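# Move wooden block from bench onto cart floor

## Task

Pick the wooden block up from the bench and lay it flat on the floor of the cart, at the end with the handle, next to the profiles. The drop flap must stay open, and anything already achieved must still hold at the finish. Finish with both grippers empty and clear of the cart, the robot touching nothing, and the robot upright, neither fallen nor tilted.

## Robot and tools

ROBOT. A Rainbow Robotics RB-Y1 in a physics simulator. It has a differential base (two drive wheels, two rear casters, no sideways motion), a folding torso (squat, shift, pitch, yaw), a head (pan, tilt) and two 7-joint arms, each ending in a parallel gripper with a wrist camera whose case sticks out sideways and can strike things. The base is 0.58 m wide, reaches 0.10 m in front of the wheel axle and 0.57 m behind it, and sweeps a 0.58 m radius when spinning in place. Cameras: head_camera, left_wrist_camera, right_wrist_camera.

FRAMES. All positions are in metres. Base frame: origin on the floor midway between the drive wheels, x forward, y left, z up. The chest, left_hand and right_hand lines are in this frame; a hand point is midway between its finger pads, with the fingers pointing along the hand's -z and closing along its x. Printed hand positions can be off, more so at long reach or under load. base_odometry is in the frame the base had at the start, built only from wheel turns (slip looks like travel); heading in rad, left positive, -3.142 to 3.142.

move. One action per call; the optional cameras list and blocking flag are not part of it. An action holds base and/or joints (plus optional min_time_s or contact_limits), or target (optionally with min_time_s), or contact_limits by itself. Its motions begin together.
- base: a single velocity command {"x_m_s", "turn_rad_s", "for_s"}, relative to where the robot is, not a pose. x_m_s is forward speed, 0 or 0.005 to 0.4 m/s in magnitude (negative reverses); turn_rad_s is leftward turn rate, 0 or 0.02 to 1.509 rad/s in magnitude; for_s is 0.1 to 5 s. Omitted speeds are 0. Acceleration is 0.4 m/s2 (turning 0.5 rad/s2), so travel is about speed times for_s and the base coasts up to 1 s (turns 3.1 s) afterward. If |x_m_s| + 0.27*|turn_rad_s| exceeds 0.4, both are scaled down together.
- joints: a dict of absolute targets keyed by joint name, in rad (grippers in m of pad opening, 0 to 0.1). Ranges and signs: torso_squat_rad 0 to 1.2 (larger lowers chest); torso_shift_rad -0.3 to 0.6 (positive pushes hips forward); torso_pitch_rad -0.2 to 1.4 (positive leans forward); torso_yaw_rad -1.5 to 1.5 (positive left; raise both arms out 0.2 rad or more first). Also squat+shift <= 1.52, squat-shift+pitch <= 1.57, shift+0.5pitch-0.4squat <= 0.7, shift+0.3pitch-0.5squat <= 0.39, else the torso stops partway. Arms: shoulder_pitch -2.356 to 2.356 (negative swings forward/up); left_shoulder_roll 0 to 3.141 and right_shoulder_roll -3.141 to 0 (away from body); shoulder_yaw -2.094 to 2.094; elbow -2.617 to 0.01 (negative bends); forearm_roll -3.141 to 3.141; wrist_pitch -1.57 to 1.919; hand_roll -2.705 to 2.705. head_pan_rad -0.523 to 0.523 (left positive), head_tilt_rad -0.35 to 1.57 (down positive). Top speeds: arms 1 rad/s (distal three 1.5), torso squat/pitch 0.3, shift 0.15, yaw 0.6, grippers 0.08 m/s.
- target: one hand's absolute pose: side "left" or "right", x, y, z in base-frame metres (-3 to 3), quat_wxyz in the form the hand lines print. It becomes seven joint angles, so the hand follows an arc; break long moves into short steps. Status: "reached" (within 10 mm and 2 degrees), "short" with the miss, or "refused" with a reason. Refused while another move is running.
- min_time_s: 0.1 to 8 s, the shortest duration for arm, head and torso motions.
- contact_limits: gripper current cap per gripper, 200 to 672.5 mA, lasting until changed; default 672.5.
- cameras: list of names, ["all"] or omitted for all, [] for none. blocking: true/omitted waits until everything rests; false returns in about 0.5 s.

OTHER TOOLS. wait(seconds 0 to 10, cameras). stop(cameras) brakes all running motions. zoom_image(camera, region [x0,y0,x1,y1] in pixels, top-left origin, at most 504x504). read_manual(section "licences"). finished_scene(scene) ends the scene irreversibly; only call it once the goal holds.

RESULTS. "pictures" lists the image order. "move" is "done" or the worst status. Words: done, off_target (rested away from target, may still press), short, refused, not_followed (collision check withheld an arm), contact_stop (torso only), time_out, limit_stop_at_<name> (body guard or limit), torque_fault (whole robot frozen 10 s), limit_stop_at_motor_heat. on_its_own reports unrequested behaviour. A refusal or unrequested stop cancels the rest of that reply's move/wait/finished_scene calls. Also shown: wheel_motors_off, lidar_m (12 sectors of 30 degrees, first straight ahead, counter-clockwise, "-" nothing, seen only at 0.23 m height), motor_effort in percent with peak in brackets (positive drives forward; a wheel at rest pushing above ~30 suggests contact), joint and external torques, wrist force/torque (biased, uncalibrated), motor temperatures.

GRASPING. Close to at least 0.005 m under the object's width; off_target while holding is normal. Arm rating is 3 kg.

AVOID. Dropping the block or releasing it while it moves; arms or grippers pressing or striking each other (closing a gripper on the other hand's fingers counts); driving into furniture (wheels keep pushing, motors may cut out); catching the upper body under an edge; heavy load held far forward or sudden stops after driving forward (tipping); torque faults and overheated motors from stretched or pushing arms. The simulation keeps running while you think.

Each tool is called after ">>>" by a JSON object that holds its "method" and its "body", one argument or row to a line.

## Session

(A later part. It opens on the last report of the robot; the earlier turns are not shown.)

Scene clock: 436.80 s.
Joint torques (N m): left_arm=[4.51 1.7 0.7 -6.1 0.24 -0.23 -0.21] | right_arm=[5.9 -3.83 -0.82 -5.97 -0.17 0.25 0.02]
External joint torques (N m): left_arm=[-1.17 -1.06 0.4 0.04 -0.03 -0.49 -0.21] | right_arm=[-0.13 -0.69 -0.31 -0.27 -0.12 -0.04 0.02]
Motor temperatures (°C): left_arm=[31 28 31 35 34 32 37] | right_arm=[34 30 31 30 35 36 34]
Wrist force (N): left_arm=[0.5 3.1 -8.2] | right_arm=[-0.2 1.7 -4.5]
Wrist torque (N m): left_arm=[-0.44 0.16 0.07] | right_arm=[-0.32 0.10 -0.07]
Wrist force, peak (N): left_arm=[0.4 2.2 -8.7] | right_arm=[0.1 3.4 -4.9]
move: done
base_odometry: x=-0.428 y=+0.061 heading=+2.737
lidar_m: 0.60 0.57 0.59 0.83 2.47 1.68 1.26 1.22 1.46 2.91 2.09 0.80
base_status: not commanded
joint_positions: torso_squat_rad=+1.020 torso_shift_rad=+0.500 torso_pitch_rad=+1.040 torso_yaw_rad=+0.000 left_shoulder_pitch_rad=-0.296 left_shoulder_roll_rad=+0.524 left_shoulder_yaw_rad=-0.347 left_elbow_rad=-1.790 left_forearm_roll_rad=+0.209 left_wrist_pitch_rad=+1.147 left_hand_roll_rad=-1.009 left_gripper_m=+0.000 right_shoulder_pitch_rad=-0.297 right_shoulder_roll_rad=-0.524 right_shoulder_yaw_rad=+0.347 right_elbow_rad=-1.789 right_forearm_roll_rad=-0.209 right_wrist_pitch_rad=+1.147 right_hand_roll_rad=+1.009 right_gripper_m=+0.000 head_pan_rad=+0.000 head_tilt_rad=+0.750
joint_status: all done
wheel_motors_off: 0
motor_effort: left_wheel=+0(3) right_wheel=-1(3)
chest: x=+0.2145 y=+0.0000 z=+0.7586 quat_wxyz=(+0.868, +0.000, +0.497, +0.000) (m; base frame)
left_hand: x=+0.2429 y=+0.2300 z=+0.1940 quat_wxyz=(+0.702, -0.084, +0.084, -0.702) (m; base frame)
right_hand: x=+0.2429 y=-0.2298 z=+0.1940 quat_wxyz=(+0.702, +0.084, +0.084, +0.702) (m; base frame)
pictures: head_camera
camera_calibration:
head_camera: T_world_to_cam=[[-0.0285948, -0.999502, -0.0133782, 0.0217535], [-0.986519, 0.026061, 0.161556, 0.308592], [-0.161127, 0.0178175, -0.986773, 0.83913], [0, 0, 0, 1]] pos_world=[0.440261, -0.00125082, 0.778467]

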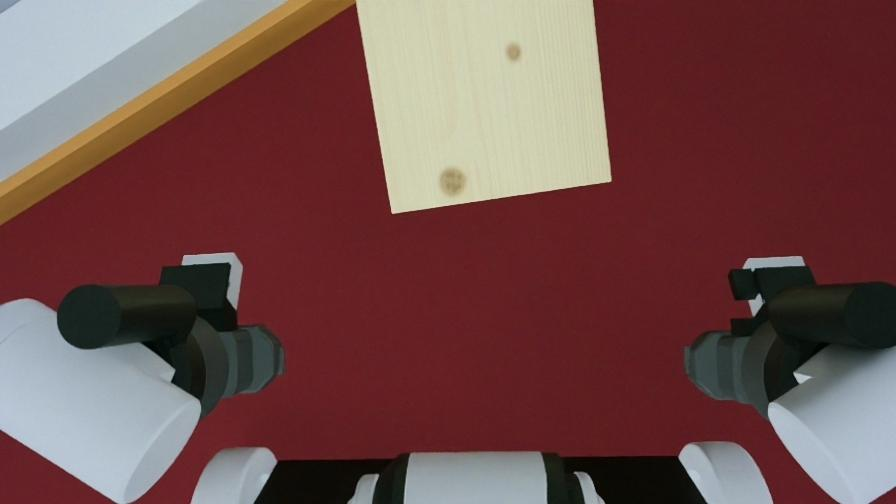

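>>> {"method": "move", "body": {
  "target": {"side":"right","x":0.42,"y":-0.21,"z":0.12,"quat_wxyz":[0.7071,0,0,0.7071]},
  "cameras": []
}}

>>> {"method": "move", "body": {
  "target": {"side":"left","x":0.42,"y":0.13,"z":0.12,"quat_wxyz":[0.7071,0,0,-0.7071]},
  "cameras": []
}}

>>> {"method": "move", "body": {
  "target": {"side":"right","x":0.42,"y":-0.19,"z":0.068,"quat_wxyz":[0.7071,0,0,0.7071]},
  "cameras": []
}}

>>> {"method": "move", "body": {
  "target": {"side":"left","x":0.42,"y":0.11,"z":0.068,"quat_wxyz":[0.7071,0,0,-0.7071]},
  "cameras": ["head_camera"]
}}

Scene clock: 439.97 s.
Joint torques (N m): left_arm=[4.68 2.17 1 -5.94 0.31 -0.23 -0.26] | right_arm=[-0.92 -2.15 -3.45 -5.19 0.19 0.19 0]
External joint torques (N m): left_arm=[-1 -0.59 0.7 0.2 0.04 -0.48 -0.26] | right_arm=[1.26 1.13 -1.92 0.52 0.03 0.29 0]
Motor temperatures (°C): left_arm=[31 28 31 35 34 32 37] | right_arm=[34 30 31 30 35 36 34]
Wrist force (N): left_arm=[0.6 3.3 -7.9] | right_arm=[-0.1 2.6 -4.4]
Wrist torque (N m): left_arm=[-0.43 0.13 0.09] | right_arm=[-0.30 0.13 -0.05]
Wrist force, peak (N): left_arm=[0.6 3.3 -8.6] | right_arm=[0.1 3.1 -5.2]
move: done
base_odometry: x=-0.428 y=+0.061 heading=+2.737
lidar_m: 0.60 0.59 0.59 0.84 2.49 1.68 1.27 1.23 1.45 2.91 2.09 0.80
base_status: not commanded
joint_positions: torso_squat_rad=+1.020 torso_shift_rad=+0.500 torso_pitch_rad=+1.040 torso_yaw_rad=+0.000 left_shoulder_pitch_rad=-0.296 left_shoulder_roll_rad=+0.524 left_shoulder_yaw_rad=-0.347 left_elbow_rad=-1.790 left_forearm_roll_rad=+0.209 left_wrist_pitch_rad=+1.147 left_hand_roll_rad=-1.009 left_gripper_m=+0.000 right_shoulder_pitch_rad=-0.784 right_shoulder_roll_rad=-0.419 right_shoulder_yaw_rad=+0.286 right_elbow_rad=-1.242 right_forearm_roll_rad=-0.194 right_wrist_pitch_rad=+0.909 right_hand_roll_rad=+1.090 right_gripper_m=+0.000 head_pan_rad=+0.000 head_tilt_rad=+0.750
joint_status: all done
wheel_motors_off: 0
motor_effort: left_wheel=+0(1) right_wheel=-4(4)
chest: x=+0.2145 y=+0.0000 z=+0.7586 quat_wxyz=(+0.868, +0.000, +0.497, +0.000) (m; base frame)
left_hand: x=+0.2429 y=+0.2299 z=+0.1940 quat_wxyz=(+0.702, -0.084, +0.084, -0.702) (m; base frame)
right_hand: x=+0.4202 y=-0.2099 z=+0.1201 quat_wxyz=(+0.707, +0.000, +0.000, +0.707) (m; base frame)
right_hand_status: reached (checked arc, planned for 0.9 s): 0 mm and 0.0 deg off.
pictures: none
No camera images: "cameras" was empty.

Scene clock: 441.23 s.
Joint torques (N m): left_arm=[-3.3 -1.36 0.78 -5.45 -0.07 -0.18 -0.01] | right_arm=[-1.24 -1.96 -3.09 -5.75 0.12 0.02 0.11]
External joint torques (N m): left_arm=[0.78 -0.33 0.58 1.14 -0.12 -0.03 -0.01] | right_arm=[0.93 1.33 -1.57 -0.04 -0.04 0.11 0.11]
Motor temperatures (°C): left_arm=[31 28 31 35 34 32 37] | right_arm=[34 30 31 30 35 36 34]
Wrist force (N): left_arm=[0.1 1.1 -7.8] | right_arm=[0.0 3.1 -4.8]
Wrist torque (N m): left_arm=[-0.28 0.10 0.07] | right_arm=[-0.39 0.14 -0.05]
Wrist force, peak (N): left_arm=[-0.2 1.8 -9.1] | right_arm=[0.3 3.5 -4.8]
move: done
base_odometry: x=-0.428 y=+0.061 heading=+2.737
lidar_m: 0.60 0.57 0.60 0.84 2.47 1.68 1.26 1.22 1.46 2.91 2.11 0.79
base_status: not commanded
joint_positions: torso_squat_rad=+1.020 torso_shift_rad=+0.500 torso_pitch_rad=+1.040 torso_yaw_rad=+0.000 left_shoulder_pitch_rad=-0.868 left_shoulder_roll_rad=+0.266 left_shoulder_yaw_rad=-0.355 left_elbow_rad=-1.177 left_forearm_roll_rad=+0.023 left_wrist_pitch_rad=+0.961 left_hand_roll_rad=-0.949 left_gripper_m=+0.000 right_shoulder_pitch_rad=-0.784 right_shoulder_roll_rad=-0.419 right_shoulder_yaw_rad=+0.286 right_elbow_rad=-1.242 right_forearm_roll_rad=-0.194 right_wrist_pitch_rad=+0.909 right_hand_roll_rad=+1.090 right_gripper_m=+0.000 head_pan_rad=+0.000 head_tilt_rad=+0.750
joint_status: all done
wheel_motors_off: 0
motor_effort: left_wheel=+1(3) right_wheel=-4(5)
chest: x=+0.2145 y=+0.0000 z=+0.7586 quat_wxyz=(+0.868, +0.000, +0.497, +0.000) (m; base frame)
left_hand: x=+0.4202 y=+0.1298 z=+0.1204 quat_wxyz=(+0.707, +0.000, +0.000, -0.707) (m; base frame)
left_hand_status: reached (checked arc, planned for 0.9 s): 1 mm and 0.0 deg off.
right_hand: x=+0.4201 y=-0.2100 z=+0.1201 quat_wxyz=(+0.707, +0.000, +0.000, +0.707) (m; base frame)
pictures: none
No camera images: "cameras" was empty.

Scene clock: 442.53 s.
Joint torques (N m): left_arm=[-3.7 -1.51 0.46 -6.03 0.01 -0.16 0.22] | right_arm=[-4.31 -1.4 -0.23 -3.26 0.13 0.01 0.12]
External joint torques (N m): left_arm=[0.36 -0.52 0.26 0.56 -0.04 -0.01 0.22] | right_arm=[0.01 0.43 0.46 0.62 0.01 0.11 0.12]
Motor temperatures (°C): left_arm=[31 28 31 35 34 32 37] | right_arm=[34 30 31 30 35 36 34]
Wrist force (N): left_arm=[0.3 1.8 -7.5] | right_arm=[-0.1 2.8 -4.6]
Wrist torque (N m): left_arm=[-0.34 0.16 0.07] | right_arm=[-0.32 0.11 -0.06]
Wrist force, peak (N): left_arm=[0.4 1.7 -8.6] | right_arm=[-1.4 3.8 -4.8]
move: done
base_odometry: x=-0.428 y=+0.061 heading=+2.737
lidar_m: 0.61 0.56 0.60 0.83 2.47 1.68 1.27 1.22 1.45 2.89 2.09 0.82
base_status: not commanded
joint_positions: torso_squat_rad=+1.020 torso_shift_rad=+0.500 torso_pitch_rad=+1.040 torso_yaw_rad=+0.000 left_shoulder_pitch_rad=-0.868 left_shoulder_roll_rad=+0.266 left_shoulder_yaw_rad=-0.355 left_elbow_rad=-1.177 left_forearm_roll_rad=+0.023 left_wrist_pitch_rad=+0.961 left_hand_roll_rad=-0.949 left_gripper_m=+0.000 right_shoulder_pitch_rad=-1.006 right_shoulder_roll_rad=-0.303 right_shoulder_yaw_rad=+0.300 right_elbow_rad=-0.723 right_forearm_roll_rad=-0.177 right_wrist_pitch_rad=+0.634 right_hand_roll_rad=+1.112 right_gripper_m=+0.000 head_pan_rad=+0.000 head_tilt_rad=+0.750
joint_status: all done
wheel_motors_off: 0
motor_effort: left_wheel=+2(3) right_wheel=-4(6)
chest: x=+0.2145 y=+0.0000 z=+0.7586 quat_wxyz=(+0.868, +0.000, +0.497, +0.000) (m; base frame)
left_hand: x=+0.4200 y=+0.1300 z=+0.1204 quat_wxyz=(+0.707, +0.000, +0.000, -0.707) (m; base frame)
right_hand: x=+0.4201 y=-0.1900 z=+0.0681 quat_wxyz=(+0.707, +0.000, +0.000, +0.707) (m; base frame)
right_hand_status: reached (checked arc, planned for 0.9 s): 0 mm and 0.0 deg off.
pictures: none
No camera images: "cameras" was empty.

Scene clock: 443.93 s.
Joint torques (N m): left_arm=[-5.83 -2.75 0.53 -3.48 -0.13 -0.33 0.11] | right_arm=[-3.71 -1.33 -0.23 -3.74 0.12 0.09 0.09]
External joint torques (N m): left_arm=[0.69 -0.3 0.55 0.67 -0.16 -0.18 0.11] | right_arm=[0.6 0.51 0.46 0.14 0 0.19 0.09]
Motor temperatures (°C): left_arm=[31 28 31 35 34 32 37] | right_arm=[34 30 31 30 35 36 34]
Wrist force (N): left_arm=[-0.1 1.2 -6.8] | right_arm=[-0.5 2.9 -4.5]
Wrist torque (N m): left_arm=[-0.31 0.07 0.07] | right_arm=[-0.36 0.09 -0.04]
Wrist force, peak (N): left_arm=[-0.4 1.1 -8.9] | right_arm=[-0.1 3.1 -5.0]
move: done
base_odometry: x=-0.428 y=+0.061 heading=+2.737
lidar_m: 0.59 0.56 0.60 0.84 2.47 1.68 1.26 1.23 1.46 2.90 2.10 0.80
base_status: not commanded
joint_positions: torso_squat_rad=+1.020 torso_shift_rad=+0.500 torso_pitch_rad=+1.040 torso_yaw_rad=+0.000 left_shoulder_pitch_rad=-1.140 left_shoulder_roll_rad=+0.146 left_shoulder_yaw_rad=-0.357 left_elbow_rad=-0.537 left_forearm_roll_rad=-0.002 left_wrist_pitch_rad=+0.611 left_hand_roll_rad=-0.894 left_gripper_m=+0.000 right_shoulder_pitch_rad=-1.006 right_shoulder_roll_rad=-0.303 right_shoulder_yaw_rad=+0.300 right_elbow_rad=-0.722 right_forearm_roll_rad=-0.177 right_wrist_pitch_rad=+0.634 right_hand_roll_rad=+1.112 right_gripper_m=+0.000 head_pan_rad=+0.000 head_tilt_rad=+0.750
joint_status: all done
wheel_motors_off: 0
motor_effort: left_wheel=+2(5) right_wheel=-5(7)
chest: x=+0.2145 y=+0.0000 z=+0.7587 quat_wxyz=(+0.868, +0.000, +0.497, +0.000) (m; base frame)
left_hand: x=+0.4200 y=+0.1100 z=+0.0688 quat_wxyz=(+0.707, +0.000, -0.002, -0.707) (m; base frame)
left_hand_status: reached (checked arc, planned for 1.0 s): 1 mm and 0.2 deg off.
right_hand: x=+0.4200 y=-0.1900 z=+0.0681 quat_wxyz=(+0.707, +0.000, +0.000, +0.707) (m; base frame)
pictures: head_camera
camera_calibration:
head_camera: T_world_to_cam=[[-0.0285948, -0.999502, -0.0133782, 0.0217535], [-0.986519, 0.026061, 0.161556, 0.308592], [-0.161127, 0.0178175, -0.986773, 0.83913], [0, 0, 0, 1]] pos_world=[0.440261, -0.00125082, 0.778467]

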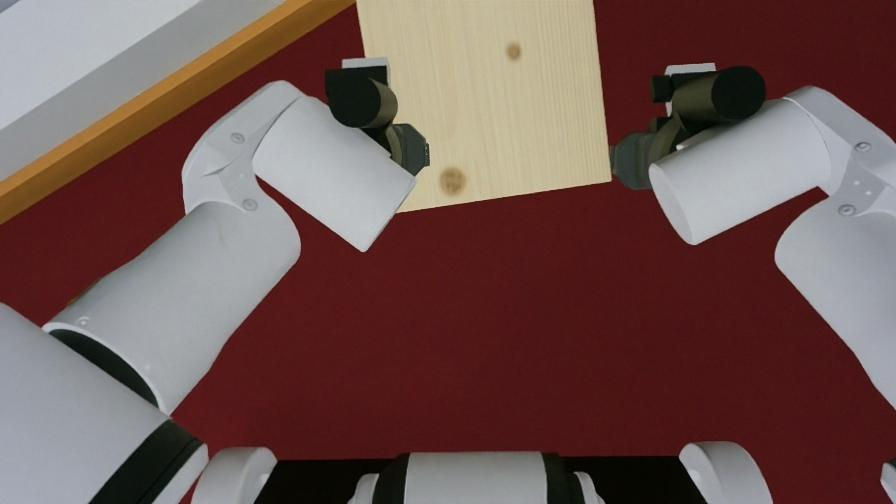

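>>> {"method": "move", "body": {
  "target": {"side":"right","x":0.42,"y":-0.162,"z":0.068,"quat_wxyz":[0.7071,0,0,0.7071]},
  "cameras": []
}}

>>> {"method": "move", "body": {
  "target": {"side":"left","x":0.42,"y":0.07,"z":0.068,"quat_wxyz":[0.7071,0,0,-0.7071]},
  "min_time_s": 1.5,
  "cameras": ["head_camera"]
}}

Scene clock: 446.33 s.
Joint torques (N m): left_arm=[-5.85 -3.16 0.28 -3.57 -0.17 -0.16 0.18] | right_arm=[-4.77 -0.45 -0.18 -3.38 0.01 -0.08 0.1]
External joint torques (N m): left_arm=[0.67 -0.71 0.29 0.57 -0.2 -0.01 0.18] | right_arm=[0.13 0.02 0.21 0.61 -0.12 0.01 0.1]
Motor temperatures (°C): left_arm=[31 28 31 35 34 32 37] | right_arm=[34 30 31 30 35 36 34]
Wrist force (N): left_arm=[0.2 2.1 -7.8] | right_arm=[-0.1 3.1 -4.6]
Wrist torque (N m): left_arm=[-0.39 0.12 0.08] | right_arm=[-0.38 0.11 -0.08]
Wrist force, peak (N): left_arm=[0.1 1.3 -8.8] | right_arm=[-0.3 3.0 -5.4]
move: done
base_odometry: x=-0.428 y=+0.060 heading=+2.737
lidar_m: 0.59 0.56 0.60 0.84 2.48 1.67 1.26 1.22 1.46 2.89 2.09 0.80
base_status: not commanded
joint_positions: torso_squat_rad=+1.020 torso_shift_rad=+0.500 torso_pitch_rad=+1.040 torso_yaw_rad=+0.000 left_shoulder_pitch_rad=-1.140 left_shoulder_roll_rad=+0.146 left_shoulder_yaw_rad=-0.357 left_elbow_rad=-0.537 left_forearm_roll_rad=-0.002 left_wrist_pitch_rad=+0.611 left_hand_roll_rad=-0.894 left_gripper_m=+0.000 right_shoulder_pitch_rad=-1.039 right_shoulder_roll_rad=-0.249 right_shoulder_yaw_rad=+0.310 right_elbow_rad=-0.687 right_forearm_roll_rad=-0.104 right_wrist_pitch_rad=+0.640 right_hand_roll_rad=+1.042 right_gripper_m=+0.000 head_pan_rad=+0.000 head_tilt_rad=+0.750
joint_status: all done
wheel_motors_off: 0
motor_effort: left_wheel=+2(4) right_wheel=-4(5)
chest: x=+0.2145 y=+0.0001 z=+0.7587 quat_wxyz=(+0.868, +0.000, +0.497, +0.000) (m; base frame)
left_hand: x=+0.4200 y=+0.1100 z=+0.0687 quat_wxyz=(+0.707, +0.000, -0.002, -0.707) (m; base frame)
right_hand: x=+0.4199 y=-0.1619 z=+0.0682 quat_wxyz=(+0.707, +0.000, +0.000, +0.707) (m; base frame)
right_hand_status: reached (checked arc, planned for 0.3 s): 0 mm and 0.0 deg off.
pictures: none
No camera images: "cameras" was empty.

Scene clock: 448.17 s.
Joint torques (N m): left_arm=[-16.96 -29.02 -1.7 -14.05 2.66 -6.97 -0.08] | right_arm=[-8.19 17.19 0.52 -9.2 -2.99 -3.27 -0.15]
External joint torques (N m): left_arm=[-9.24 -24.95 -1.57 -10.8 2.64 -6.77 -0.08] | right_arm=[-3.33 17.79 0.93 -5.25 -3.11 -3.18 -0.15]
Motor temperatures (°C): left_arm=[31 28 31 35 34 32 37] | right_arm=[34 30 31 30 35 36 34]
Wrist force (N): left_arm=[-35.6 3.9 -20.6] | right_arm=[-27.6 4.5 11.3]
Wrist torque (N m): left_arm=[-0.39 1.05 0.43] | right_arm=[-0.15 -0.34 0.29]
Wrist force, peak (N): left_arm=[-37.3 3.7 -20.9] | right_arm=[-29.9 4.5 10.8]
move: done
base_odometry: x=-0.428 y=+0.060 heading=+2.737
lidar_m: 0.58 0.56 0.59 0.84 2.47 1.68 1.26 1.22 1.45 2.91 2.09 0.78
base_status: not commanded
joint_positions: torso_squat_rad=+1.020 torso_shift_rad=+0.500 torso_pitch_rad=+1.040 torso_yaw_rad=+0.000 left_shoulder_pitch_rad=-1.275 left_shoulder_roll_rad=+0.052 left_shoulder_yaw_rad=-0.374 left_elbow_rad=-0.264 left_forearm_roll_rad=-0.077 left_wrist_pitch_rad=+0.471 left_hand_roll_rad=-0.770 left_gripper_m=+0.000 right_shoulder_pitch_rad=-1.038 right_shoulder_roll_rad=-0.253 right_shoulder_yaw_rad=+0.310 right_elbow_rad=-0.685 right_forearm_roll_rad=-0.104 right_wrist_pitch_rad=+0.641 right_hand_roll_rad=+1.043 right_gripper_m=+0.000 head_pan_rad=+0.000 head_tilt_rad=+0.750
joint_status: all done
wheel_motors_off: 0
motor_effort: left_wheel=+5(7) right_wheel=-6(7)
chest: x=+0.2145 y=+0.0001 z=+0.7586 quat_wxyz=(+0.868, +0.000, +0.497, +0.000) (m; base frame)
left_hand: x=+0.4185 y=+0.0765 z=+0.0681 quat_wxyz=(+0.708, +0.001, -0.015, -0.706) (m; base frame)
left_hand_status: reached (checked arc, as near as the solve gets, planned for 1.5 s): 7 mm and 1.7 deg off.
right_hand: x=+0.4197 y=-0.1657 z=+0.0678 quat_wxyz=(+0.707, -0.002, +0.002, +0.707) (m; base frame)
pictures: head_camera
camera_calibration:
head_camera: T_world_to_cam=[[-0.0284966, -0.999504, -0.0133959, 0.0217237], [-0.986522, 0.0259612, 0.161553, 0.308596], [-0.161125, 0.017819, -0.986773, 0.83913], [0, 0, 0, 1]] pos_world=[0.440261, -0.00125112, 0.778467]

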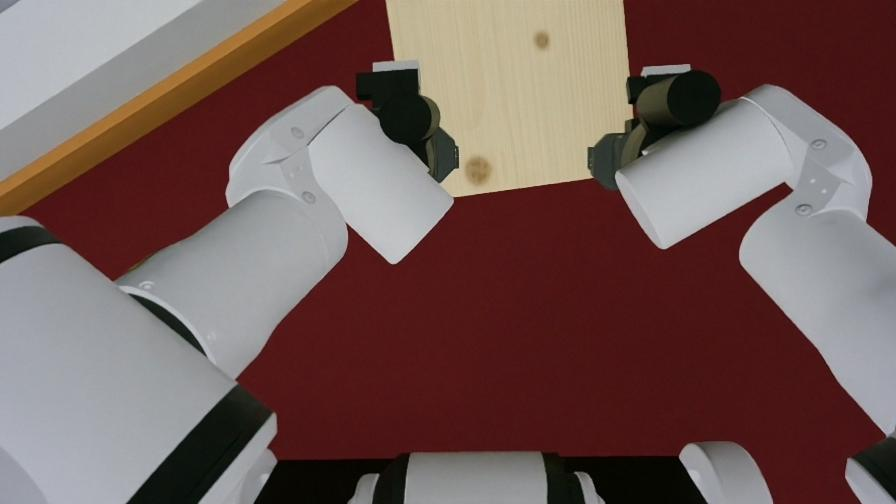

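>>> {"method": "move", "body": {
  "base": {"x_m_s":-0.12,"for_s":1.5},
  "cameras": ["head_camera"]
}}

Scene clock: 450.87 s.
Joint torques (N m): left_arm=[-11.91 -26.45 -1.31 -11.27 2.85 -5.26 -0.09] | right_arm=[-11.38 19.22 1.35 -11.7 -3.47 -3.97 -0.01]
External joint torques (N m): left_arm=[-4.15 -22.35 -1.19 -7.99 2.83 -5.06 -0.09] | right_arm=[-6.54 19.84 1.76 -7.77 -3.6 -3.89 -0.01]
Motor temperatures (°C): left_arm=[31 28 31 35 34 32 37] | right_arm=[34 30 31 30 35 36 34]
Wrist force (N): left_arm=[-30.2 4.5 -10.6] | right_arm=[-28.4 7.8 5.5]
Wrist torque (N m): left_arm=[-0.20 0.72 0.35] | right_arm=[-0.27 -0.29 0.30]
Wrist force, peak (N): left_arm=[-36.5 4.0 -19.9] | right_arm=[-29.4 8.9 7.3]
move: done
base_odometry: x=-0.262 y=-0.010 heading=+2.737
lidar_m: 0.76 0.72 0.76 1.07 3.17 1.44 1.10 1.07 1.35 1.80 2.65 1.01
base_status: done (sent for 1.5 of 1.5 s)
joint_positions: torso_squat_rad=+1.020 torso_shift_rad=+0.500 torso_pitch_rad=+1.040 torso_yaw_rad=+0.000 left_shoulder_pitch_rad=-1.277 left_shoulder_roll_rad=+0.051 left_shoulder_yaw_rad=-0.374 left_elbow_rad=-0.265 left_forearm_roll_rad=-0.077 left_wrist_pitch_rad=+0.470 left_hand_roll_rad=-0.770 left_gripper_m=+0.000 right_shoulder_pitch_rad=-1.037 right_shoulder_roll_rad=-0.254 right_shoulder_yaw_rad=+0.310 right_elbow_rad=-0.684 right_forearm_roll_rad=-0.103 right_wrist_pitch_rad=+0.641 right_hand_roll_rad=+1.043 right_gripper_m=+0.000 head_pan_rad=+0.000 head_tilt_rad=+0.750
joint_status: not commanded
wheel_motors_off: 0
motor_effort: left_wheel=+3(18) right_wheel=-1(36)
chest: x=+0.2144 y=+0.0001 z=+0.7587 quat_wxyz=(+0.868, +0.000, +0.497, +0.000) (m; base frame)
left_hand: x=+0.4196 y=+0.0753 z=+0.0685 quat_wxyz=(+0.707, +0.001, -0.016, -0.707) (m; base frame)
right_hand: x=+0.4190 y=-0.1666 z=+0.0677 quat_wxyz=(+0.707, -0.002, +0.003, +0.707) (m; base frame)
pictures: head_camera
camera_calibration:
head_camera: T_world_to_cam=[[-0.0284949, -0.999504, -0.0134025, 0.0217266], [-0.986554, 0.025962, 0.161359, 0.308646], [-0.160931, 0.0178202, -0.986805, 0.839151], [0, 0, 0, 1]] pos_world=[0.44016, -0.00125112, 0.778566]

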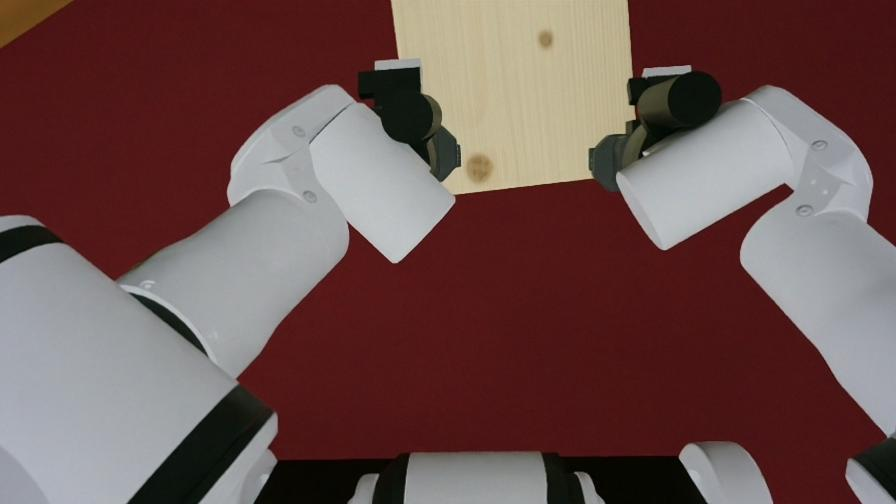

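>>> {"method": "move", "body": {
  "joints": {"torso_squat_rad":0.9},
  "min_time_s": 1.5,
  "cameras": ["head_camera"]
}}

Scene clock: 454.30 s.
Joint torques (N m): left_arm=[-14.48 -22.98 -1.65 -12.05 2.37 -5.36 -0.07] | right_arm=[-11.19 16.7 1.07 -10.46 -2.82 -2.58 0.05]
External joint torques (N m): left_arm=[-6.75 -18.84 -1.52 -8.78 2.35 -5.16 -0.07] | right_arm=[-6.37 17.29 1.47 -6.53 -2.95 -2.5 0.05]
Motor temperatures (°C): left_arm=[31 28 31 35 34 33 37] | right_arm=[34 30 31 31 35 37 34]
Wrist force (N): left_arm=[-23.9 2.7 -20.0] | right_arm=[-21.0 3.4 -7.0]
Wrist torque (N m): left_arm=[-0.33 0.86 0.29] | right_arm=[-0.35 -0.09 0.19]
Wrist force, peak (N): left_arm=[-27.9 5.7 -22.5] | right_arm=[-28.8 8.3 4.8]
move: done
base_odometry: x=-0.262 y=-0.010 heading=+2.737
lidar_m: 0.74 0.72 0.76 1.06 3.15 1.43 1.10 1.06 1.34 1.78 2.66 1.01
base_status: not commanded
joint_positions: torso_squat_rad=+0.900 torso_shift_rad=+0.500 torso_pitch_rad=+1.040 torso_yaw_rad=+0.000 left_shoulder_pitch_rad=-1.276 left_shoulder_roll_rad=+0.050 left_shoulder_yaw_rad=-0.374 left_elbow_rad=-0.265 left_forearm_roll_rad=-0.077 left_wrist_pitch_rad=+0.470 left_hand_roll_rad=-0.770 left_gripper_m=+0.000 right_shoulder_pitch_rad=-1.037 right_shoulder_roll_rad=-0.253 right_shoulder_yaw_rad=+0.310 right_elbow_rad=-0.685 right_forearm_roll_rad=-0.104 right_wrist_pitch_rad=+0.640 right_hand_roll_rad=+1.043 right_gripper_m=+0.000 head_pan_rad=+0.000 head_tilt_rad=+0.750
joint_status: all done
wheel_motors_off: 0
motor_effort: left_wheel=+3(5) right_wheel=-4(7)
chest: x=+0.2476 y=+0.0001 z=+0.8188 quat_wxyz=(+0.868, +0.000, +0.497, +0.000) (m; base frame)
left_hand: x=+0.4516 y=+0.0750 z=+0.1285 quat_wxyz=(+0.707, +0.001, -0.016, -0.707) (m; base frame)
right_hand: x=+0.4519 y=-0.1660 z=+0.1278 quat_wxyz=(+0.707, -0.001, +0.003, +0.707) (m; base frame)
pictures: head_camera
camera_calibration:
head_camera: T_world_to_cam=[[-0.0285058, -0.999504, -0.0133844, 0.0234668], [-0.986456, 0.0259649, 0.161959, 0.331169], [-0.161531, 0.0178199, -0.986707, 0.903906], [0, 0, 0, 1]] pos_world=[0.473362, -0.00125111, 0.838568]

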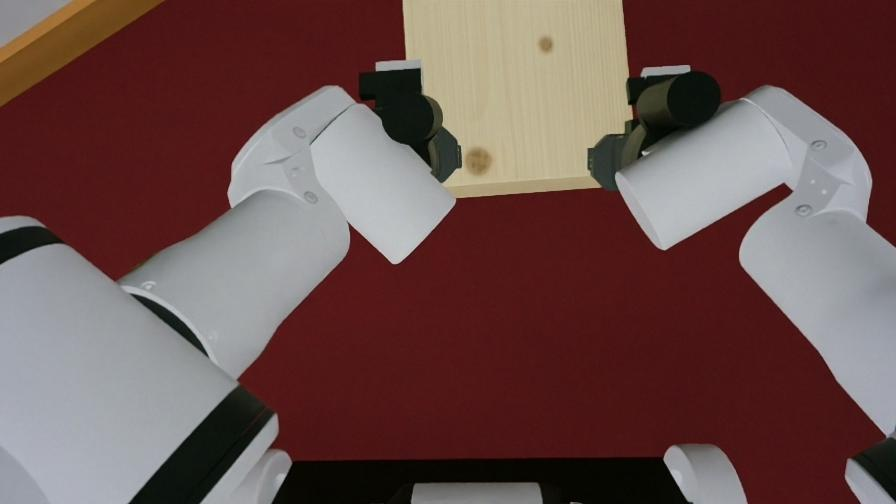

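>>> {"method": "move", "body": {
  "target": {"side":"right","x":0.452,"y":-0.156,"z":0.128,"quat_wxyz":[0.7071,0,0,0.7071]},
  "cameras": []
}}

>>> {"method": "move", "body": {
  "joints": {"torso_squat_rad":0.6,"torso_shift_rad":0.35},
  "min_time_s": 2.5,
  "cameras": ["head_camera","right_wrist_camera"]
}}

Scene clock: 456.50 s.
Joint torques (N m): left_arm=[-14.41 -29.42 -1.05 -13.38 2.94 -6.15 -0.12] | right_arm=[-15.24 21.81 2.08 -14.39 -3.56 -4.78 -0.32]
External joint torques (N m): left_arm=[-6.69 -25.34 -0.92 -10.13 2.92 -5.94 -0.12] | right_arm=[-10.37 22.14 2.43 -10.47 -3.69 -4.7 -0.32]
Motor temperatures (°C): left_arm=[31 28 31 36 34 33 37] | right_arm=[34 30 31 31 35 37 34]
Wrist force (N): left_arm=[-33.2 6.5 -21.8] | right_arm=[-33.3 8.2 -4.8]
Wrist torque (N m): left_arm=[-0.28 1.14 0.36] | right_arm=[-0.32 -0.34 0.34]
Wrist force, peak (N): left_arm=[-36.3 9.3 -24.3] | right_arm=[-36.0 12.0 -2.8]
move: done
base_odometry: x=-0.262 y=-0.010 heading=+2.737
lidar_m: 0.75 0.72 0.75 1.07 3.15 1.43 1.10 1.06 1.33 1.79 2.66 1.01
base_status: not commanded
joint_positions: torso_squat_rad=+0.900 torso_shift_rad=+0.500 torso_pitch_rad=+1.040 torso_yaw_rad=+0.000 left_shoulder_pitch_rad=-1.276 left_shoulder_roll_rad=+0.052 left_shoulder_yaw_rad=-0.374 left_elbow_rad=-0.264 left_forearm_roll_rad=-0.077 left_wrist_pitch_rad=+0.471 left_hand_roll_rad=-0.770 left_gripper_m=+0.000 right_shoulder_pitch_rad=-1.041 right_shoulder_roll_rad=-0.242 right_shoulder_yaw_rad=+0.312 right_elbow_rad=-0.676 right_forearm_roll_rad=-0.087 right_wrist_pitch_rad=+0.641 right_hand_roll_rad=+1.026 right_gripper_m=+0.000 head_pan_rad=+0.000 head_tilt_rad=+0.750
joint_status: all done
wheel_motors_off: 0
motor_effort: left_wheel=+5(5) right_wheel=-5(7)
chest: x=+0.2476 y=+0.0001 z=+0.8188 quat_wxyz=(+0.868, +0.000, +0.497, +0.000) (m; base frame)
left_hand: x=+0.4519 y=+0.0762 z=+0.1283 quat_wxyz=(+0.707, +0.001, -0.015, -0.707) (m; base frame)
right_hand: x=+0.4502 y=-0.1615 z=+0.1275 quat_wxyz=(+0.707, -0.002, +0.004, +0.707) (m; base frame)
right_hand_status: reached (checked arc, planned for 0.1 s): 6 mm and 0.5 deg off.
pictures: none
No camera images: "cameras" was empty.

Scene clock: 459.27 s.
Joint torques (N m): left_arm=[-15.35 -25.88 -0.91 -13.5 2.95 -5.84 0.06] | right_arm=[-13.2 21.95 2.32 -13.58 -3.76 -3.46 -0.19]
External joint torques (N m): left_arm=[-7.63 -21.77 -0.79 -10.24 2.93 -5.64 0.06] | right_arm=[-8.32 22.28 2.67 -9.65 -3.89 -3.38 -0.19]
Motor temperatures (°C): left_arm=[31 29 31 36 34 33 37] | right_arm=[34 30 31 31 35 37 34]
Wrist force (N): left_arm=[-29.5 3.5 -20.2] | right_arm=[-28.3 3.6 -15.8]
Wrist torque (N m): left_arm=[-0.29 0.63 -0.14] | right_arm=[-0.34 0.12 -0.01]
Wrist force, peak (N): left_arm=[-34.1 6.9 -23.2] | right_arm=[-33.4 7.6 -4.8]
move: done
base_odometry: x=-0.262 y=-0.010 heading=+2.737
lidar_m: 0.35 0.72 0.75 1.06 3.16 1.46 1.09 1.05 1.34 1.79 2.66 0.38
base_status: not commanded
joint_positions: torso_squat_rad=+0.600 torso_shift_rad=+0.350 torso_pitch_rad=+1.041 torso_yaw_rad=+0.000 left_shoulder_pitch_rad=-1.276 left_shoulder_roll_rad=+0.051 left_shoulder_yaw_rad=-0.374 left_elbow_rad=-0.264 left_forearm_roll_rad=-0.077 left_wrist_pitch_rad=+0.471 left_hand_roll_rad=-0.770 left_gripper_m=+0.000 right_shoulder_pitch_rad=-1.042 right_shoulder_roll_rad=-0.242 right_shoulder_yaw_rad=+0.312 right_elbow_rad=-0.676 right_forearm_roll_rad=-0.087 right_wrist_pitch_rad=+0.641 right_hand_roll_rad=+1.026 right_gripper_m=+0.000 head_pan_rad=+0.000 head_tilt_rad=+0.750
joint_status: all done
wheel_motors_off: 0
motor_effort: left_wheel=+4(6) right_wheel=-5(7)
chest: x=+0.2372 y=+0.0001 z=+0.9796 quat_wxyz=(+0.868, +0.000, +0.497, +0.000) (m; base frame)
left_hand: x=+0.4410 y=+0.0757 z=+0.2891 quat_wxyz=(+0.707, +0.001, -0.015, -0.707) (m; base frame)
right_hand: x=+0.4401 y=-0.1613 z=+0.2883 quat_wxyz=(+0.707, -0.002, +0.004, +0.707) (m; base frame)
pictures: head_camera, right_wrist_camera
camera_calibration:
head_camera: T_world_to_cam=[[-0.0286036, -0.999502, -0.0133572, 0.0253397], [-0.986405, 0.0260605, 0.162253, 0.294567], [-0.161825, 0.0178167, -0.986659, 1.06088], [0, 0, 0, 1]] pos_world=[0.462963, -0.00125082, 0.999269]
right_wrist_camera: T_world_to_cam=[[0.0287, -0.999415, -0.0186121, -0.169776], [-0.859673, -0.0341792, 0.5097, 0.253049], [-0.510038, 0.00137191, -0.860151, 0.54489], [0, 0, 0, 1]] pos_world=[0.500326, -0.161775, 0.336549]

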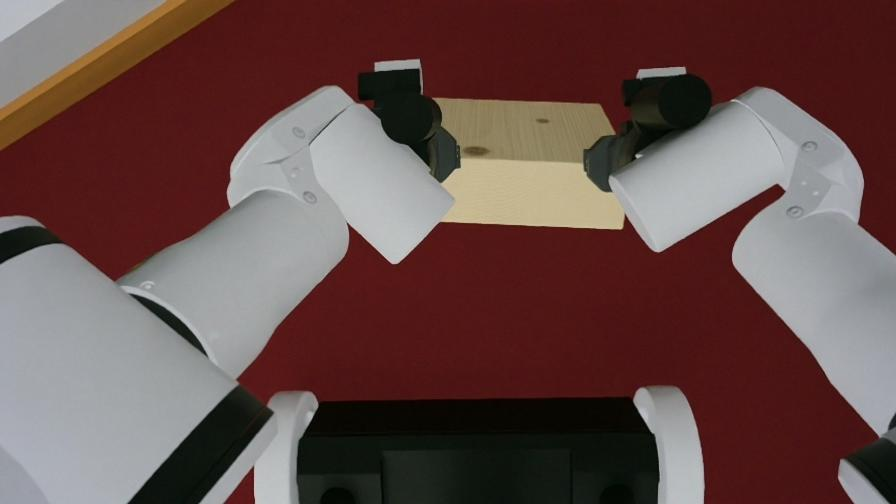

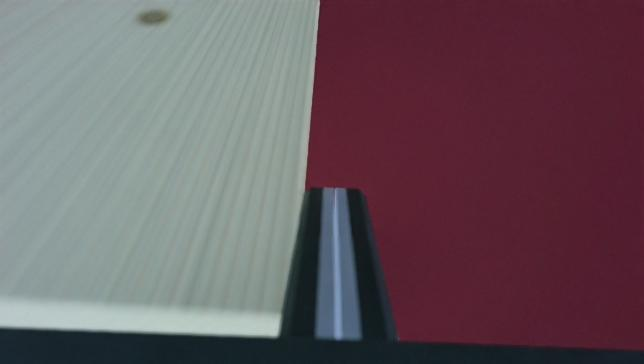

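>>> {"method": "move", "body": {
  "joints": {"torso_squat_rad":0.75},
  "min_time_s": 1.5,
  "cameras": ["head_camera"]
}}

>>> {"method": "move", "body": {
  "joints": {"torso_squat_rad":0.78},
  "min_time_s": 0.7,
  "cameras": ["head_camera","right_wrist_camera"]
}}

Scene clock: 465.13 s.
Joint torques (N m): left_arm=[-11.76 -22.42 -0.77 -10.88 2.74 -5.55 -0.01] | right_arm=[-13.73 26.66 2.36 -14.07 -4.39 -5.39 -0.18]
External joint torques (N m): left_arm=[-3.95 -18.3 -0.65 -7.59 2.72 -5.34 -0.01] | right_arm=[-8.8 27.06 2.72 -10.13 -4.52 -5.3 -0.17]
Motor temperatures (°C): left_arm=[31 29 31 36 34 33 37] | right_arm=[34 30 31 31 36 37 34]
Wrist force (N): left_arm=[-29.4 3.7 7.0] | right_arm=[-42.2 7.1 15.0]
Wrist torque (N m): left_arm=[-0.39 0.68 -0.15] | right_arm=[-0.32 -0.77 0.18]
Wrist force, peak (N): left_arm=[-29.6 2.8 -21.0] | right_arm=[-42.8 7.7 17.9]
move: done
base_odometry: x=-0.262 y=-0.010 heading=+2.737
lidar_m: 0.37 0.72 0.75 1.07 3.15 1.46 1.09 1.07 1.34 1.78 2.68 0.38
base_status: not commanded
joint_positions: torso_squat_rad=+0.750 torso_shift_rad=+0.349 torso_pitch_rad=+1.039 torso_yaw_rad=+0.000 left_shoulder_pitch_rad=-1.277 left_shoulder_roll_rad=+0.050 left_shoulder_yaw_rad=-0.374 left_elbow_rad=-0.265 left_forearm_roll_rad=-0.077 left_wrist_pitch_rad=+0.470 left_hand_roll_rad=-0.770 left_gripper_m=+0.000 right_shoulder_pitch_rad=-1.042 right_shoulder_roll_rad=-0.244 right_shoulder_yaw_rad=+0.312 right_elbow_rad=-0.676 right_forearm_roll_rad=-0.087 right_wrist_pitch_rad=+0.641 right_hand_roll_rad=+1.026 right_gripper_m=+0.000 head_pan_rad=+0.000 head_tilt_rad=+0.750
joint_status: all done
wheel_motors_off: 0
motor_effort: left_wheel=+0(5) right_wheel=+3(7)
chest: x=+0.2140 y=+0.0001 z=+0.9187 quat_wxyz=(+0.868, +0.000, +0.496, +0.000) (m; base frame)
left_hand: x=+0.4198 y=+0.0745 z=+0.2289 quat_wxyz=(+0.707, +0.001, -0.017, -0.707) (m; base frame)
right_hand: x=+0.4185 y=-0.1626 z=+0.2278 quat_wxyz=(+0.707, -0.003, +0.004, +0.707) (m; base frame)
pictures: head_camera
camera_calibration:
head_camera: T_world_to_cam=[[-0.0287245, -0.999502, -0.0130894, 0.0236679], [-0.986742, 0.0262604, 0.160159, 0.283509], [-0.159735, 0.0175164, -0.987004, 0.996815], [0, 0, 0, 1]] pos_world=[0.439656, -0.00124947, 0.938764]

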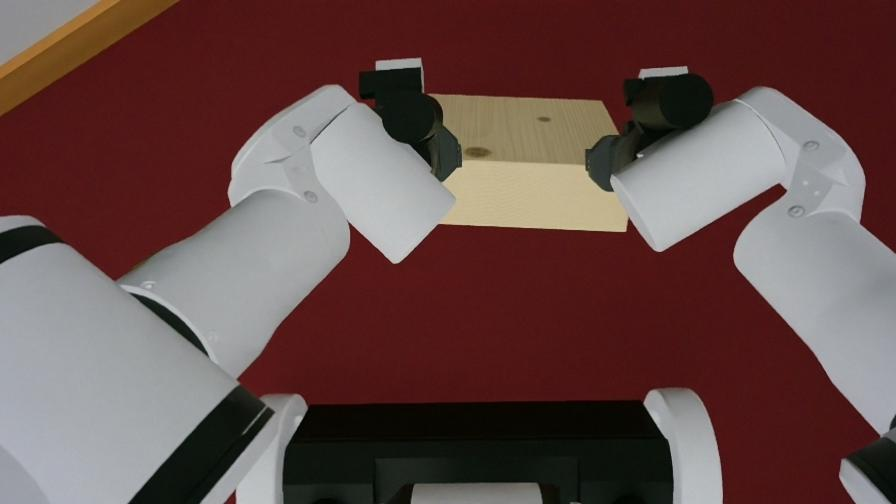

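Scene clock: 466.33 s.
Joint torques (N m): left_arm=[-12.55 -26.71 -0.77 -11.96 3.37 -6.01 0.03] | right_arm=[-6.33 28.79 4.69 -7.05 -4.24 -5.58 -0.28]
External joint torques (N m): left_arm=[-4.41 -22.7 -0.66 -8.56 3.35 -5.78 0.03] | right_arm=[-1.02 29.36 5.11 -2.99 -4.38 -5.47 -0.27]
Motor temperatures (°C): left_arm=[31 29 31 36 34 33 37] | right_arm=[34 30 31 31 36 37 34]
Wrist force (N): left_arm=[-33.2 4.0 0.7] | right_arm=[-43.5 7.1 64.4]
Wrist torque (N m): left_arm=[-0.29 0.71 -0.18] | right_arm=[-0.09 -1.52 0.22]
Wrist force, peak (N): left_arm=[-31.3 3.1 -22.5] | right_arm=[-69.6 19.6 195.9]
move: contact_stop
base_odometry: x=-0.262 y=-0.010 heading=+2.737
lidar_m: 0.37 0.72 0.76 1.05 3.16 1.45 1.10 1.06 1.35 1.80 2.66 0.38
base_status: not commanded
joint_positions: torso_squat_rad=+0.771 torso_shift_rad=+0.344 torso_pitch_rad=+1.026 torso_yaw_rad=-0.003 left_shoulder_pitch_rad=-1.277 left_shoulder_roll_rad=+0.051 left_shoulder_yaw_rad=-0.374 left_elbow_rad=-0.265 left_forearm_roll_rad=-0.077 left_wrist_pitch_rad=+0.471 left_hand_roll_rad=-0.770 left_gripper_m=+0.000 right_shoulder_pitch_rad=-1.044 right_shoulder_roll_rad=-0.244 right_shoulder_yaw_rad=+0.312 right_elbow_rad=-0.678 right_forearm_roll_rad=-0.087 right_wrist_pitch_rad=+0.641 right_hand_roll_rad=+1.026 right_gripper_m=+0.000 head_pan_rad=+0.000 head_tilt_rad=+0.750
joint_status: torso_squat_rad contact_stop (moved +0.021 of +0.030)
wheel_motors_off: 0
motor_effort: left_wheel=+0(10) right_wheel=+2(15)
chest: x=+0.2059 y=+0.0002 z=+0.9133 quat_wxyz=(+0.871, -0.001, +0.491, -0.001) (m; base frame)
left_hand: x=+0.4208 y=+0.0736 z=+0.2259 quat_wxyz=(+0.707, +0.006, -0.022, -0.707) (m; base frame)
right_hand: x=+0.4212 y=-0.1637 z=+0.2261 quat_wxyz=(+0.708, -0.009, -0.002, +0.707) (m; base frame)
pictures: head_camera, right_wrist_camera
camera_calibration:
head_camera: T_world_to_cam=[[-0.0296879, -0.999497, -0.0111414, 0.0218979], [-0.98869, 0.027724, 0.147391, 0.288469], [-0.147008, 0.0153911, -0.989016, 0.989476], [0, 0, 0, 1]] pos_world=[0.431317, -0.00133974, 0.936334]
right_wrist_camera: T_world_to_cam=[[0.0277342, -0.999502, -0.0150742, -0.17318], [-0.868875, -0.0315603, 0.494024, 0.276185], [-0.494254, -0.00060376, -0.869318, 0.476731], [0, 0, 0, 1]] pos_world=[0.480399, -0.164089, 0.275378]

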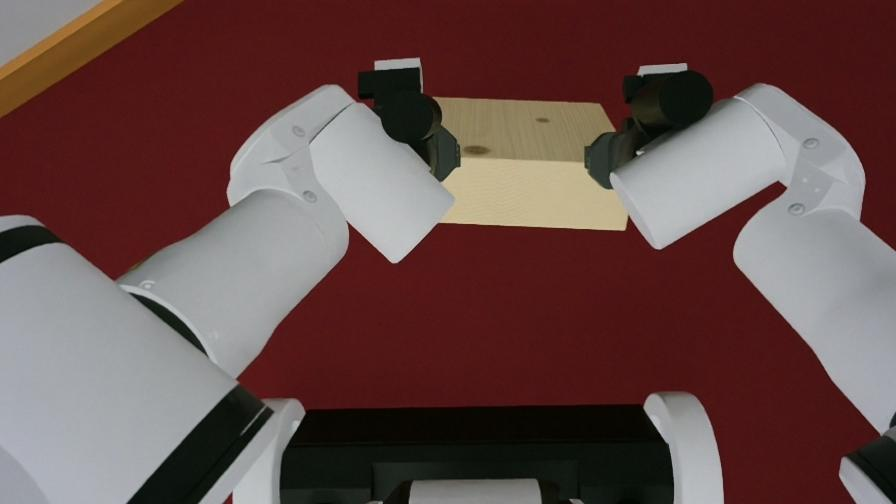

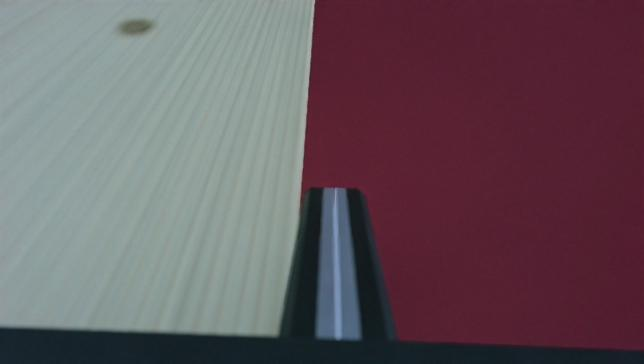

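>>> {"method": "move", "body": {
  "joints": {"torso_squat_rad":0.757,"torso_shift_rad":0.35,"torso_pitch_rad":1.04,"torso_yaw_rad":0},
  "min_time_s": 0.8,
  "cameras": ["head_camera"]
}}

Scene clock: 468.30 s.
Joint torques (N m): left_arm=[-12.2 -25.62 -0.61 -11.57 3.24 -4.63 0.09] | right_arm=[-7.27 28.86 4.79 -7.63 -4.61 -7.22 -0.38]
External joint torques (N m): left_arm=[-4.36 -21.51 -0.49 -8.27 3.22 -4.42 0.09] | right_arm=[-2.26 29.3 5.16 -3.66 -4.75 -7.13 -0.38]
Motor temperatures (°C): left_arm=[31 29 31 36 34 33 37] | right_arm=[34 31 31 31 36 37 34]
Wrist force (N): left_arm=[-25.9 7.6 -23.3] | right_arm=[-51.0 12.5 84.3]
Wrist torque (N m): left_arm=[-0.09 0.84 -0.07] | right_arm=[-0.13 -1.86 0.34]
Wrist force, peak (N): left_arm=[-25.9 7.6 -23.3] | right_arm=[-51.6 12.5 85.0]
move: done
base_odometry: x=-0.262 y=-0.010 heading=+2.737
lidar_m: 0.37 0.72 0.75 1.08 3.15 1.44 1.09 1.06 1.35 1.79 2.66 0.38
base_status: not commanded
joint_positions: torso_squat_rad=+0.757 torso_shift_rad=+0.349 torso_pitch_rad=+1.038 torso_yaw_rad=-0.001 left_shoulder_pitch_rad=-1.277 left_shoulder_roll_rad=+0.051 left_shoulder_yaw_rad=-0.374 left_elbow_rad=-0.265 left_forearm_roll_rad=-0.077 left_wrist_pitch_rad=+0.470 left_hand_roll_rad=-0.770 left_gripper_m=+0.000 right_shoulder_pitch_rad=-1.043 right_shoulder_roll_rad=-0.244 right_shoulder_yaw_rad=+0.312 right_elbow_rad=-0.678 right_forearm_roll_rad=-0.087 right_wrist_pitch_rad=+0.641 right_hand_roll_rad=+1.026 right_gripper_m=+0.000 head_pan_rad=+0.000 head_tilt_rad=+0.750
joint_status: all done
wheel_motors_off: 0
motor_effort: left_wheel=-3(4) right_wheel=+4(5)
chest: x=+0.2124 y=+0.0002 z=+0.9158 quat_wxyz=(+0.868, +0.000, +0.496, +0.000) (m; base frame)
left_hand: x=+0.4191 y=+0.0745 z=+0.2261 quat_wxyz=(+0.707, +0.002, -0.017, -0.707) (m; base frame)
right_hand: x=+0.4194 y=-0.1627 z=+0.2258 quat_wxyz=(+0.707, -0.004, +0.003, +0.707) (m; base frame)
pictures: head_camera
camera_calibration:
head_camera: T_world_to_cam=[[-0.0289621, -0.999505, -0.0122618, 0.0230231], [-0.986896, 0.0266444, 0.159143, 0.283459], [-0.158737, 0.0167102, -0.987179, 0.993731], [0, 0, 0, 1]] pos_world=[0.438153, -0.00114629, 0.936162]

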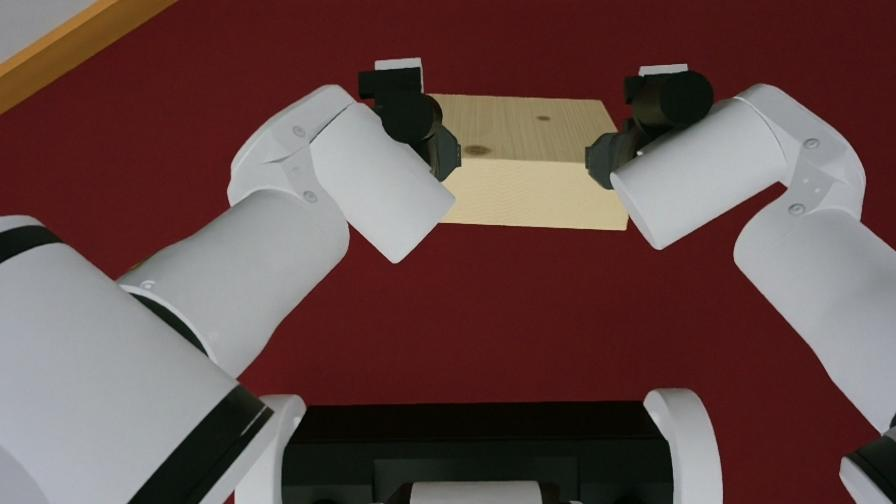

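>>> {"method": "move", "body": {
  "base": {"x_m_s":0.06,"for_s":0.7},
  "joints": {"torso_squat_rad":0.74},
  "min_time_s": 0.8,
  "cameras": ["head_camera"]
}}

Scene clock: 473.17 s.
Joint torques (N m): left_arm=[-15.13 -26.31 -0.64 -13.29 2.9 -5.84 -0.08] | right_arm=[-12.14 23.27 3.87 -13.07 -3.74 -3.59 -0.16]
External joint torques (N m): left_arm=[-7.41 -22.2 -0.52 -10.04 2.88 -5.63 -0.08] | right_arm=[-7.25 23.61 4.22 -9.12 -3.87 -3.5 -0.16]
Motor temperatures (°C): left_arm=[31 29 31 36 34 33 37] | right_arm=[34 31 31 31 36 37 34]
Wrist force (N): left_arm=[-30.2 2.2 -20.6] | right_arm=[-29.0 4.7 -13.4]
Wrist torque (N m): left_arm=[-0.17 0.74 -0.16] | right_arm=[-0.35 -0.24 0.04]
Wrist force, peak (N): left_arm=[-31.4 2.5 -23.5] | right_arm=[-51.5 12.8 85.4]
move: done
base_odometry: x=-0.301 y=+0.006 heading=+2.737
lidar_m: 0.35 0.68 0.72 1.00 2.99 1.50 1.14 1.10 1.37 2.72 2.50 0.36
base_status: done (sent for 0.7 of 0.7 s)
joint_positions: torso_squat_rad=+0.740 torso_shift_rad=+0.350 torso_pitch_rad=+1.041 torso_yaw_rad=+0.000 left_shoulder_pitch_rad=-1.276 left_shoulder_roll_rad=+0.051 left_shoulder_yaw_rad=-0.374 left_elbow_rad=-0.264 left_forearm_roll_rad=-0.077 left_wrist_pitch_rad=+0.471 left_hand_roll_rad=-0.770 left_gripper_m=+0.000 right_shoulder_pitch_rad=-1.042 right_shoulder_roll_rad=-0.243 right_shoulder_yaw_rad=+0.312 right_elbow_rad=-0.677 right_forearm_roll_rad=-0.087 right_wrist_pitch_rad=+0.641 right_hand_roll_rad=+1.026 right_gripper_m=+0.000 head_pan_rad=+0.000 head_tilt_rad=+0.750
joint_status: all done
wheel_motors_off: 0
motor_effort: left_wheel=+2(20) right_wheel=-3(29)
chest: x=+0.2164 y=+0.0001 z=+0.9225 quat_wxyz=(+0.868, +0.000, +0.497, +0.000) (m; base frame)
left_hand: x=+0.4202 y=+0.0757 z=+0.2320 quat_wxyz=(+0.707, +0.001, -0.015, -0.707) (m; base frame)
right_hand: x=+0.4197 y=-0.1616 z=+0.2313 quat_wxyz=(+0.707, -0.002, +0.004, +0.707) (m; base frame)
pictures: head_camera
camera_calibration:
head_camera: T_world_to_cam=[[-0.0285859, -0.999503, -0.0132589, 0.0238818], [-0.986405, 0.026059, 0.162251, 0.283317], [-0.161825, 0.0177167, -0.98666, 1.00118], [0, 0, 0, 1]] pos_world=[0.442163, -0.00125057, 0.942169]

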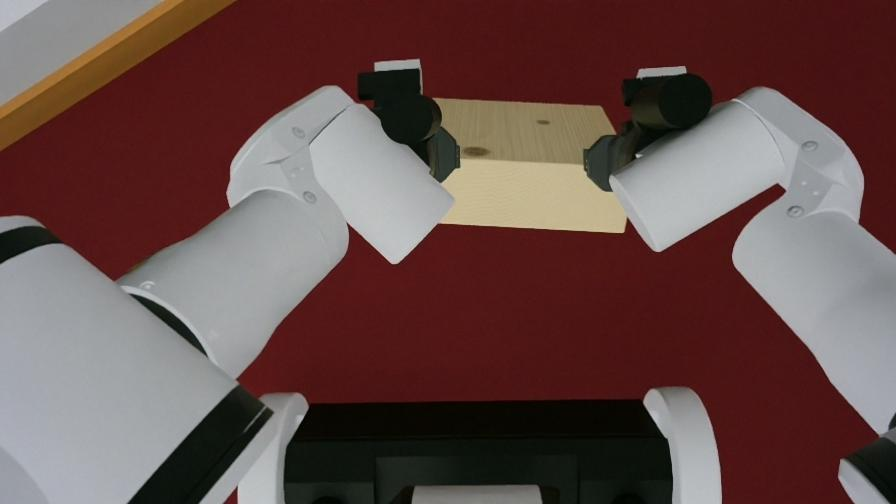

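>>> {"method": "move", "body": {
  "joints": {"torso_squat_rad":0.752},
  "min_time_s": 0.7,
  "cameras": []
}}

>>> {"method": "move", "body": {
  "base": {"x_m_s":0.06,"for_s":0.7},
  "cameras": ["head_camera"]
}}

Scene clock: 477.30 s.
Joint torques (N m): left_arm=[-12.68 -24.36 -0.83 -11.9 2.74 -5.97 0.02] | right_arm=[-12.35 25.73 3.79 -12.75 -4.17 -4.78 -0.24]
External joint torques (N m): left_arm=[-4.88 -20.26 -0.71 -8.61 2.72 -5.76 0.02] | right_arm=[-7.4 26.12 4.15 -8.8 -4.3 -4.7 -0.24]
Motor temperatures (°C): left_arm=[31 29 31 36 34 33 37] | right_arm=[34 31 31 31 36 37 34]
Wrist force (N): left_arm=[-31.6 3.0 7.8] | right_arm=[-41.2 5.5 21.2]
Wrist torque (N m): left_arm=[-0.44 0.64 -0.17] | right_arm=[-0.27 -0.87 0.15]
Wrist force, peak (N): left_arm=[-31.1 3.2 -22.5] | right_arm=[-41.3 5.5 22.0]
move: done
base_odometry: x=-0.301 y=+0.006 heading=+2.737
lidar_m: 0.36 0.68 0.72 1.01 2.98 1.51 1.14 1.10 1.37 2.72 2.50 0.37
base_status: not commanded
joint_positions: torso_squat_rad=+0.752 torso_shift_rad=+0.349 torso_pitch_rad=+1.039 torso_yaw_rad=+0.000 left_shoulder_pitch_rad=-1.276 left_shoulder_roll_rad=+0.051 left_shoulder_yaw_rad=-0.374 left_elbow_rad=-0.265 left_forearm_roll_rad=-0.077 left_wrist_pitch_rad=+0.471 left_hand_roll_rad=-0.770 left_gripper_m=+0.000 right_shoulder_pitch_rad=-1.042 right_shoulder_roll_rad=-0.243 right_shoulder_yaw_rad=+0.312 right_elbow_rad=-0.677 right_forearm_roll_rad=-0.087 right_wrist_pitch_rad=+0.641 right_hand_roll_rad=+1.026 right_gripper_m=+0.000 head_pan_rad=+0.000 head_tilt_rad=+0.750
joint_status: all done
wheel_motors_off: 0
motor_effort: left_wheel=+1(2) right_wheel=-2(5)
chest: x=+0.2136 y=+0.0001 z=+0.9178 quat_wxyz=(+0.868, +0.000, +0.496, +0.000) (m; base frame)
left_hand: x=+0.4194 y=+0.0750 z=+0.2279 quat_wxyz=(+0.707, +0.002, -0.016, -0.707) (m; base frame)
right_hand: x=+0.4185 y=-0.1622 z=+0.2270 quat_wxyz=(+0.707, -0.003, +0.003, +0.707) (m; base frame)
pictures: none
No camera images: "cameras" was empty.

Scene clock: 478.43 s.
Joint torques (N m): left_arm=[-15.01 -25.44 -0.81 -13 2.84 -5.94 0.08] | right_arm=[-12.87 24.5 3.82 -13.34 -3.92 -3.79 -0.31]
External joint torques (N m): left_arm=[-7.28 -21.32 -0.68 -9.75 2.82 -5.74 0.08] | right_arm=[-7.98 24.85 4.17 -9.41 -4.05 -3.71 -0.31]
Motor temperatures (°C): left_arm=[31 29 31 36 34 33 37] | right_arm=[34 31 31 31 36 37 34]
Wrist force (N): left_arm=[-32.0 2.9 -13.5] | right_arm=[-30.9 4.8 -13.3]
Wrist torque (N m): left_arm=[-0.24 0.30 -0.24] | right_arm=[-0.42 -0.36 0.10]
Wrist force, peak (N): left_arm=[-31.7 1.8 -18.5] | right_arm=[-40.7 5.3 18.7]
move: done
base_odometry: x=-0.340 y=+0.023 heading=+2.737
lidar_m: 0.34 0.65 0.69 0.95 2.82 1.56 1.19 1.13 1.39 2.78 2.39 0.35
base_status: done (sent for 0.7 of 0.7 s)
joint_positions: torso_squat_rad=+0.752 torso_shift_rad=+0.350 torso_pitch_rad=+1.041 torso_yaw_rad=+0.000 left_shoulder_pitch_rad=-1.276 left_shoulder_roll_rad=+0.051 left_shoulder_yaw_rad=-0.374 left_elbow_rad=-0.265 left_forearm_roll_rad=-0.077 left_wrist_pitch_rad=+0.471 left_hand_roll_rad=-0.770 left_gripper_m=+0.000 right_shoulder_pitch_rad=-1.042 right_shoulder_roll_rad=-0.243 right_shoulder_yaw_rad=+0.312 right_elbow_rad=-0.677 right_forearm_roll_rad=-0.087 right_wrist_pitch_rad=+0.641 right_hand_roll_rad=+1.026 right_gripper_m=+0.000 head_pan_rad=+0.000 head_tilt_rad=+0.750
joint_status: not commanded
wheel_motors_off: 0
motor_effort: left_wheel=+2(24) right_wheel=-5(24)
chest: x=+0.2144 y=+0.0001 z=+0.9172 quat_wxyz=(+0.868, +0.000, +0.497, +0.000) (m; base frame)
left_hand: x=+0.4183 y=+0.0755 z=+0.2268 quat_wxyz=(+0.707, +0.001, -0.015, -0.707) (m; base frame)
right_hand: x=+0.4177 y=-0.1618 z=+0.2260 quat_wxyz=(+0.707, -0.002, +0.004, +0.707) (m; base frame)
pictures: head_camera
camera_calibration:
head_camera: T_world_to_cam=[[-0.0285843, -0.999503, -0.0132656, 0.0237584], [-0.986437, 0.0260598, 0.162057, 0.282284], [-0.16163, 0.017718, -0.986692, 0.995649], [0, 0, 0, 1]] pos_world=[0.440062, -0.00125057, 0.936968]

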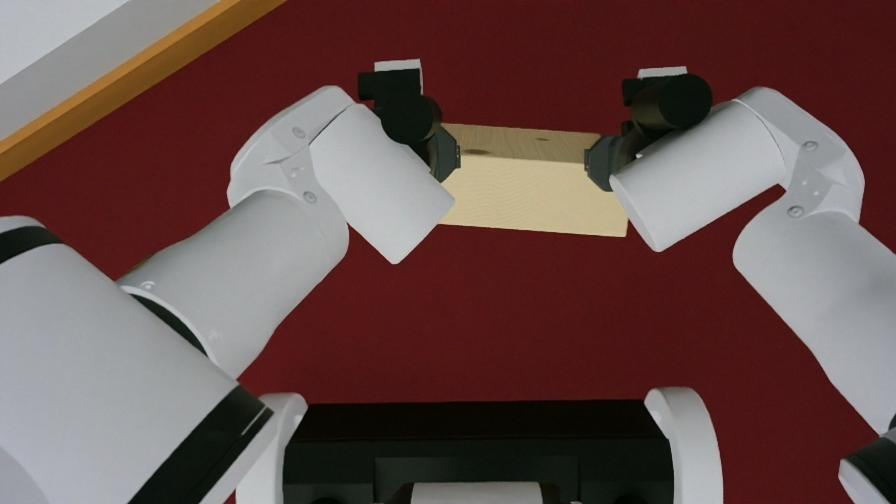

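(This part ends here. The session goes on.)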